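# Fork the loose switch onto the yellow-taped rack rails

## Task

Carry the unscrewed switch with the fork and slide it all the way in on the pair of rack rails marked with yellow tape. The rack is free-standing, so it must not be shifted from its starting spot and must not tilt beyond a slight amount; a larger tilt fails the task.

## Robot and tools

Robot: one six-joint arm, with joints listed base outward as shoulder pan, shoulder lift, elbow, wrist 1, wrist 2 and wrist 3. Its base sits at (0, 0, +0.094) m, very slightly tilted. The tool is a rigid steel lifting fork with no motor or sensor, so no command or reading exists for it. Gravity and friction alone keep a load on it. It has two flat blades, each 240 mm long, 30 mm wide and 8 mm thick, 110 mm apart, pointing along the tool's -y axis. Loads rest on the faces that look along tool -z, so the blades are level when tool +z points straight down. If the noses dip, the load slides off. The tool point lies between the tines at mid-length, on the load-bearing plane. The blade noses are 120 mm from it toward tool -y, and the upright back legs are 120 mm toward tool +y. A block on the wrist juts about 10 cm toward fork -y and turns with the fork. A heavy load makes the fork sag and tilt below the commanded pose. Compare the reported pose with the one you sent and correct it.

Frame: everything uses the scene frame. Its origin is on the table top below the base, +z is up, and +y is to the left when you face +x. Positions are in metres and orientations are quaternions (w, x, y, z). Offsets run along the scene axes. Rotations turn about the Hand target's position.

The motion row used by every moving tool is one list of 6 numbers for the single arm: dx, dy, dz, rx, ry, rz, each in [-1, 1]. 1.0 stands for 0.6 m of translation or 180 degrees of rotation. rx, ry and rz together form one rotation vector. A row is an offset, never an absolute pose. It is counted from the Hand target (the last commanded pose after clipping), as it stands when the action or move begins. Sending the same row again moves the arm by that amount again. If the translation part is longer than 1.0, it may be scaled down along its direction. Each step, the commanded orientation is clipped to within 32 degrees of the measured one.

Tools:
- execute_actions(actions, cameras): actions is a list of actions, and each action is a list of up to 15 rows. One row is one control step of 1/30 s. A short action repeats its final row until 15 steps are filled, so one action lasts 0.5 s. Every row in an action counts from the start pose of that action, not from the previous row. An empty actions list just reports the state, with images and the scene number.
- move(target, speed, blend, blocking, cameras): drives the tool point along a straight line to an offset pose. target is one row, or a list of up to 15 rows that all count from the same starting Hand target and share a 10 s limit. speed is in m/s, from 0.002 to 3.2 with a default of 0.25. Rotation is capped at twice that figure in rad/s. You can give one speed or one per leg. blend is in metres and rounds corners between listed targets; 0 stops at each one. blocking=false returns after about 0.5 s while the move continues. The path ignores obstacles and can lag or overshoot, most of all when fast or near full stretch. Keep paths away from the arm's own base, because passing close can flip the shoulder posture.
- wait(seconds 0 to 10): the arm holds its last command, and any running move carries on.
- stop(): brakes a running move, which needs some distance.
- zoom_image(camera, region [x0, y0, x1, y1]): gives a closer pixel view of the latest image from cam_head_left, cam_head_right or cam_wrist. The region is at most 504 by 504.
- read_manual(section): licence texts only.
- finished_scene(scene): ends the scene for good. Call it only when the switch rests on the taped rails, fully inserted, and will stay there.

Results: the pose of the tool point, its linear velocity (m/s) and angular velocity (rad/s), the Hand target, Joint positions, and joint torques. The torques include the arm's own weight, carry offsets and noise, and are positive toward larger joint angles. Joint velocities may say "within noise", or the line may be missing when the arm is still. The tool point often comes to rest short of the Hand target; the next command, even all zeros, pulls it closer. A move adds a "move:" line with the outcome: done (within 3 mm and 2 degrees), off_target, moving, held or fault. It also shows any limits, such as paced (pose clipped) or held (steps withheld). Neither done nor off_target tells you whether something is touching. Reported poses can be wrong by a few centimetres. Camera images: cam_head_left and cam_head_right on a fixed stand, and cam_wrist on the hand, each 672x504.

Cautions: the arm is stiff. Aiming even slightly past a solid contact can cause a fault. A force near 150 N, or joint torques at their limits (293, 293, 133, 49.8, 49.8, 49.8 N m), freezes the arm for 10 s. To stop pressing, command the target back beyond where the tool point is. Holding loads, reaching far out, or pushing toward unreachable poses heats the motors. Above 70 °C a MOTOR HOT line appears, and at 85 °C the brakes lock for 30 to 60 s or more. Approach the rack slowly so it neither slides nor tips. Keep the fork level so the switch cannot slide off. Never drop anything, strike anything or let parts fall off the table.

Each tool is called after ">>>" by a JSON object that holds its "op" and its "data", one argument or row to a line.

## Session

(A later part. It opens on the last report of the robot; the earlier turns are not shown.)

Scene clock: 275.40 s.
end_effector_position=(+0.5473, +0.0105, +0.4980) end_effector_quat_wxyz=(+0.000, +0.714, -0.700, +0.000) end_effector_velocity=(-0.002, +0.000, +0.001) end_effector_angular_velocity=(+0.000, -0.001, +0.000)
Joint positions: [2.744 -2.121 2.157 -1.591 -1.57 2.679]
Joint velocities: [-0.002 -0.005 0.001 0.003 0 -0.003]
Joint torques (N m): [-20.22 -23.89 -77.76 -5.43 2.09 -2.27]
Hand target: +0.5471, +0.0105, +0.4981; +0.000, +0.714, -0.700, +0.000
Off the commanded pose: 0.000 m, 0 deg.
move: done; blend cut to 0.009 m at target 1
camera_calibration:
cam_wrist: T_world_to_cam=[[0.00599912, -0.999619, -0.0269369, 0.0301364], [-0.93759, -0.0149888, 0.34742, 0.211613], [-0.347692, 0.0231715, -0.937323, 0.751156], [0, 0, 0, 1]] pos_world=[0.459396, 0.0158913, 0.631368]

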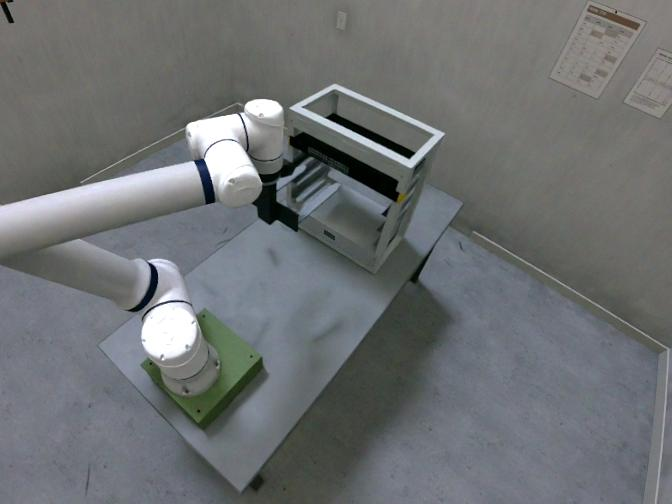

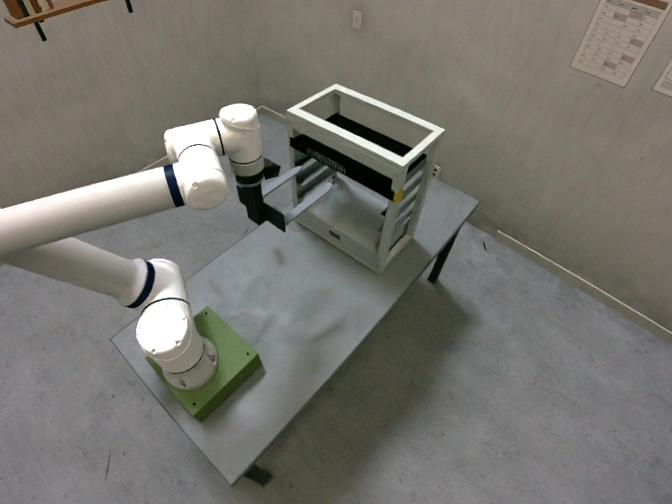

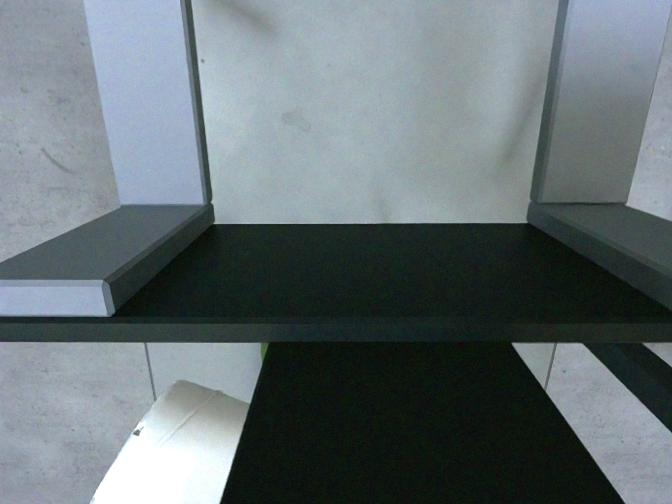

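>>> {"op": "zoom_image", "data": {
  "camera": "cam_head_right",
  "region": [375, 170, 425, 210]
}}

>>> {"op": "zoom_image", "data": {
  "camera": "cam_head_right",
  "region": [280, 120, 330, 160]
}}

Scaled by 10.080.

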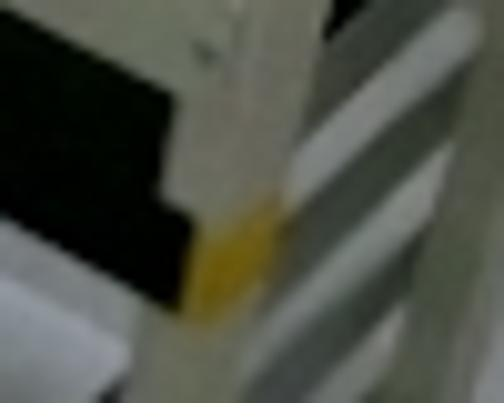

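Scaled by 10.080.

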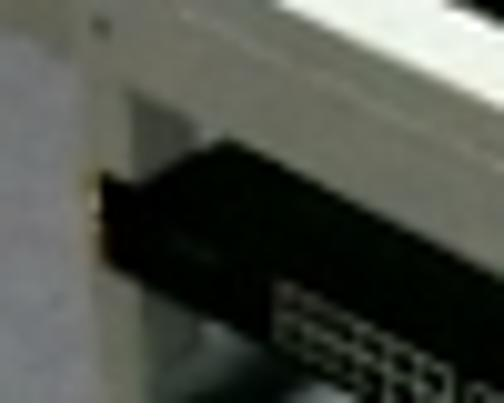

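>>> {"op": "finished_scene", "data": {
  "scene": 2
}}

The scene is finished: the task was done.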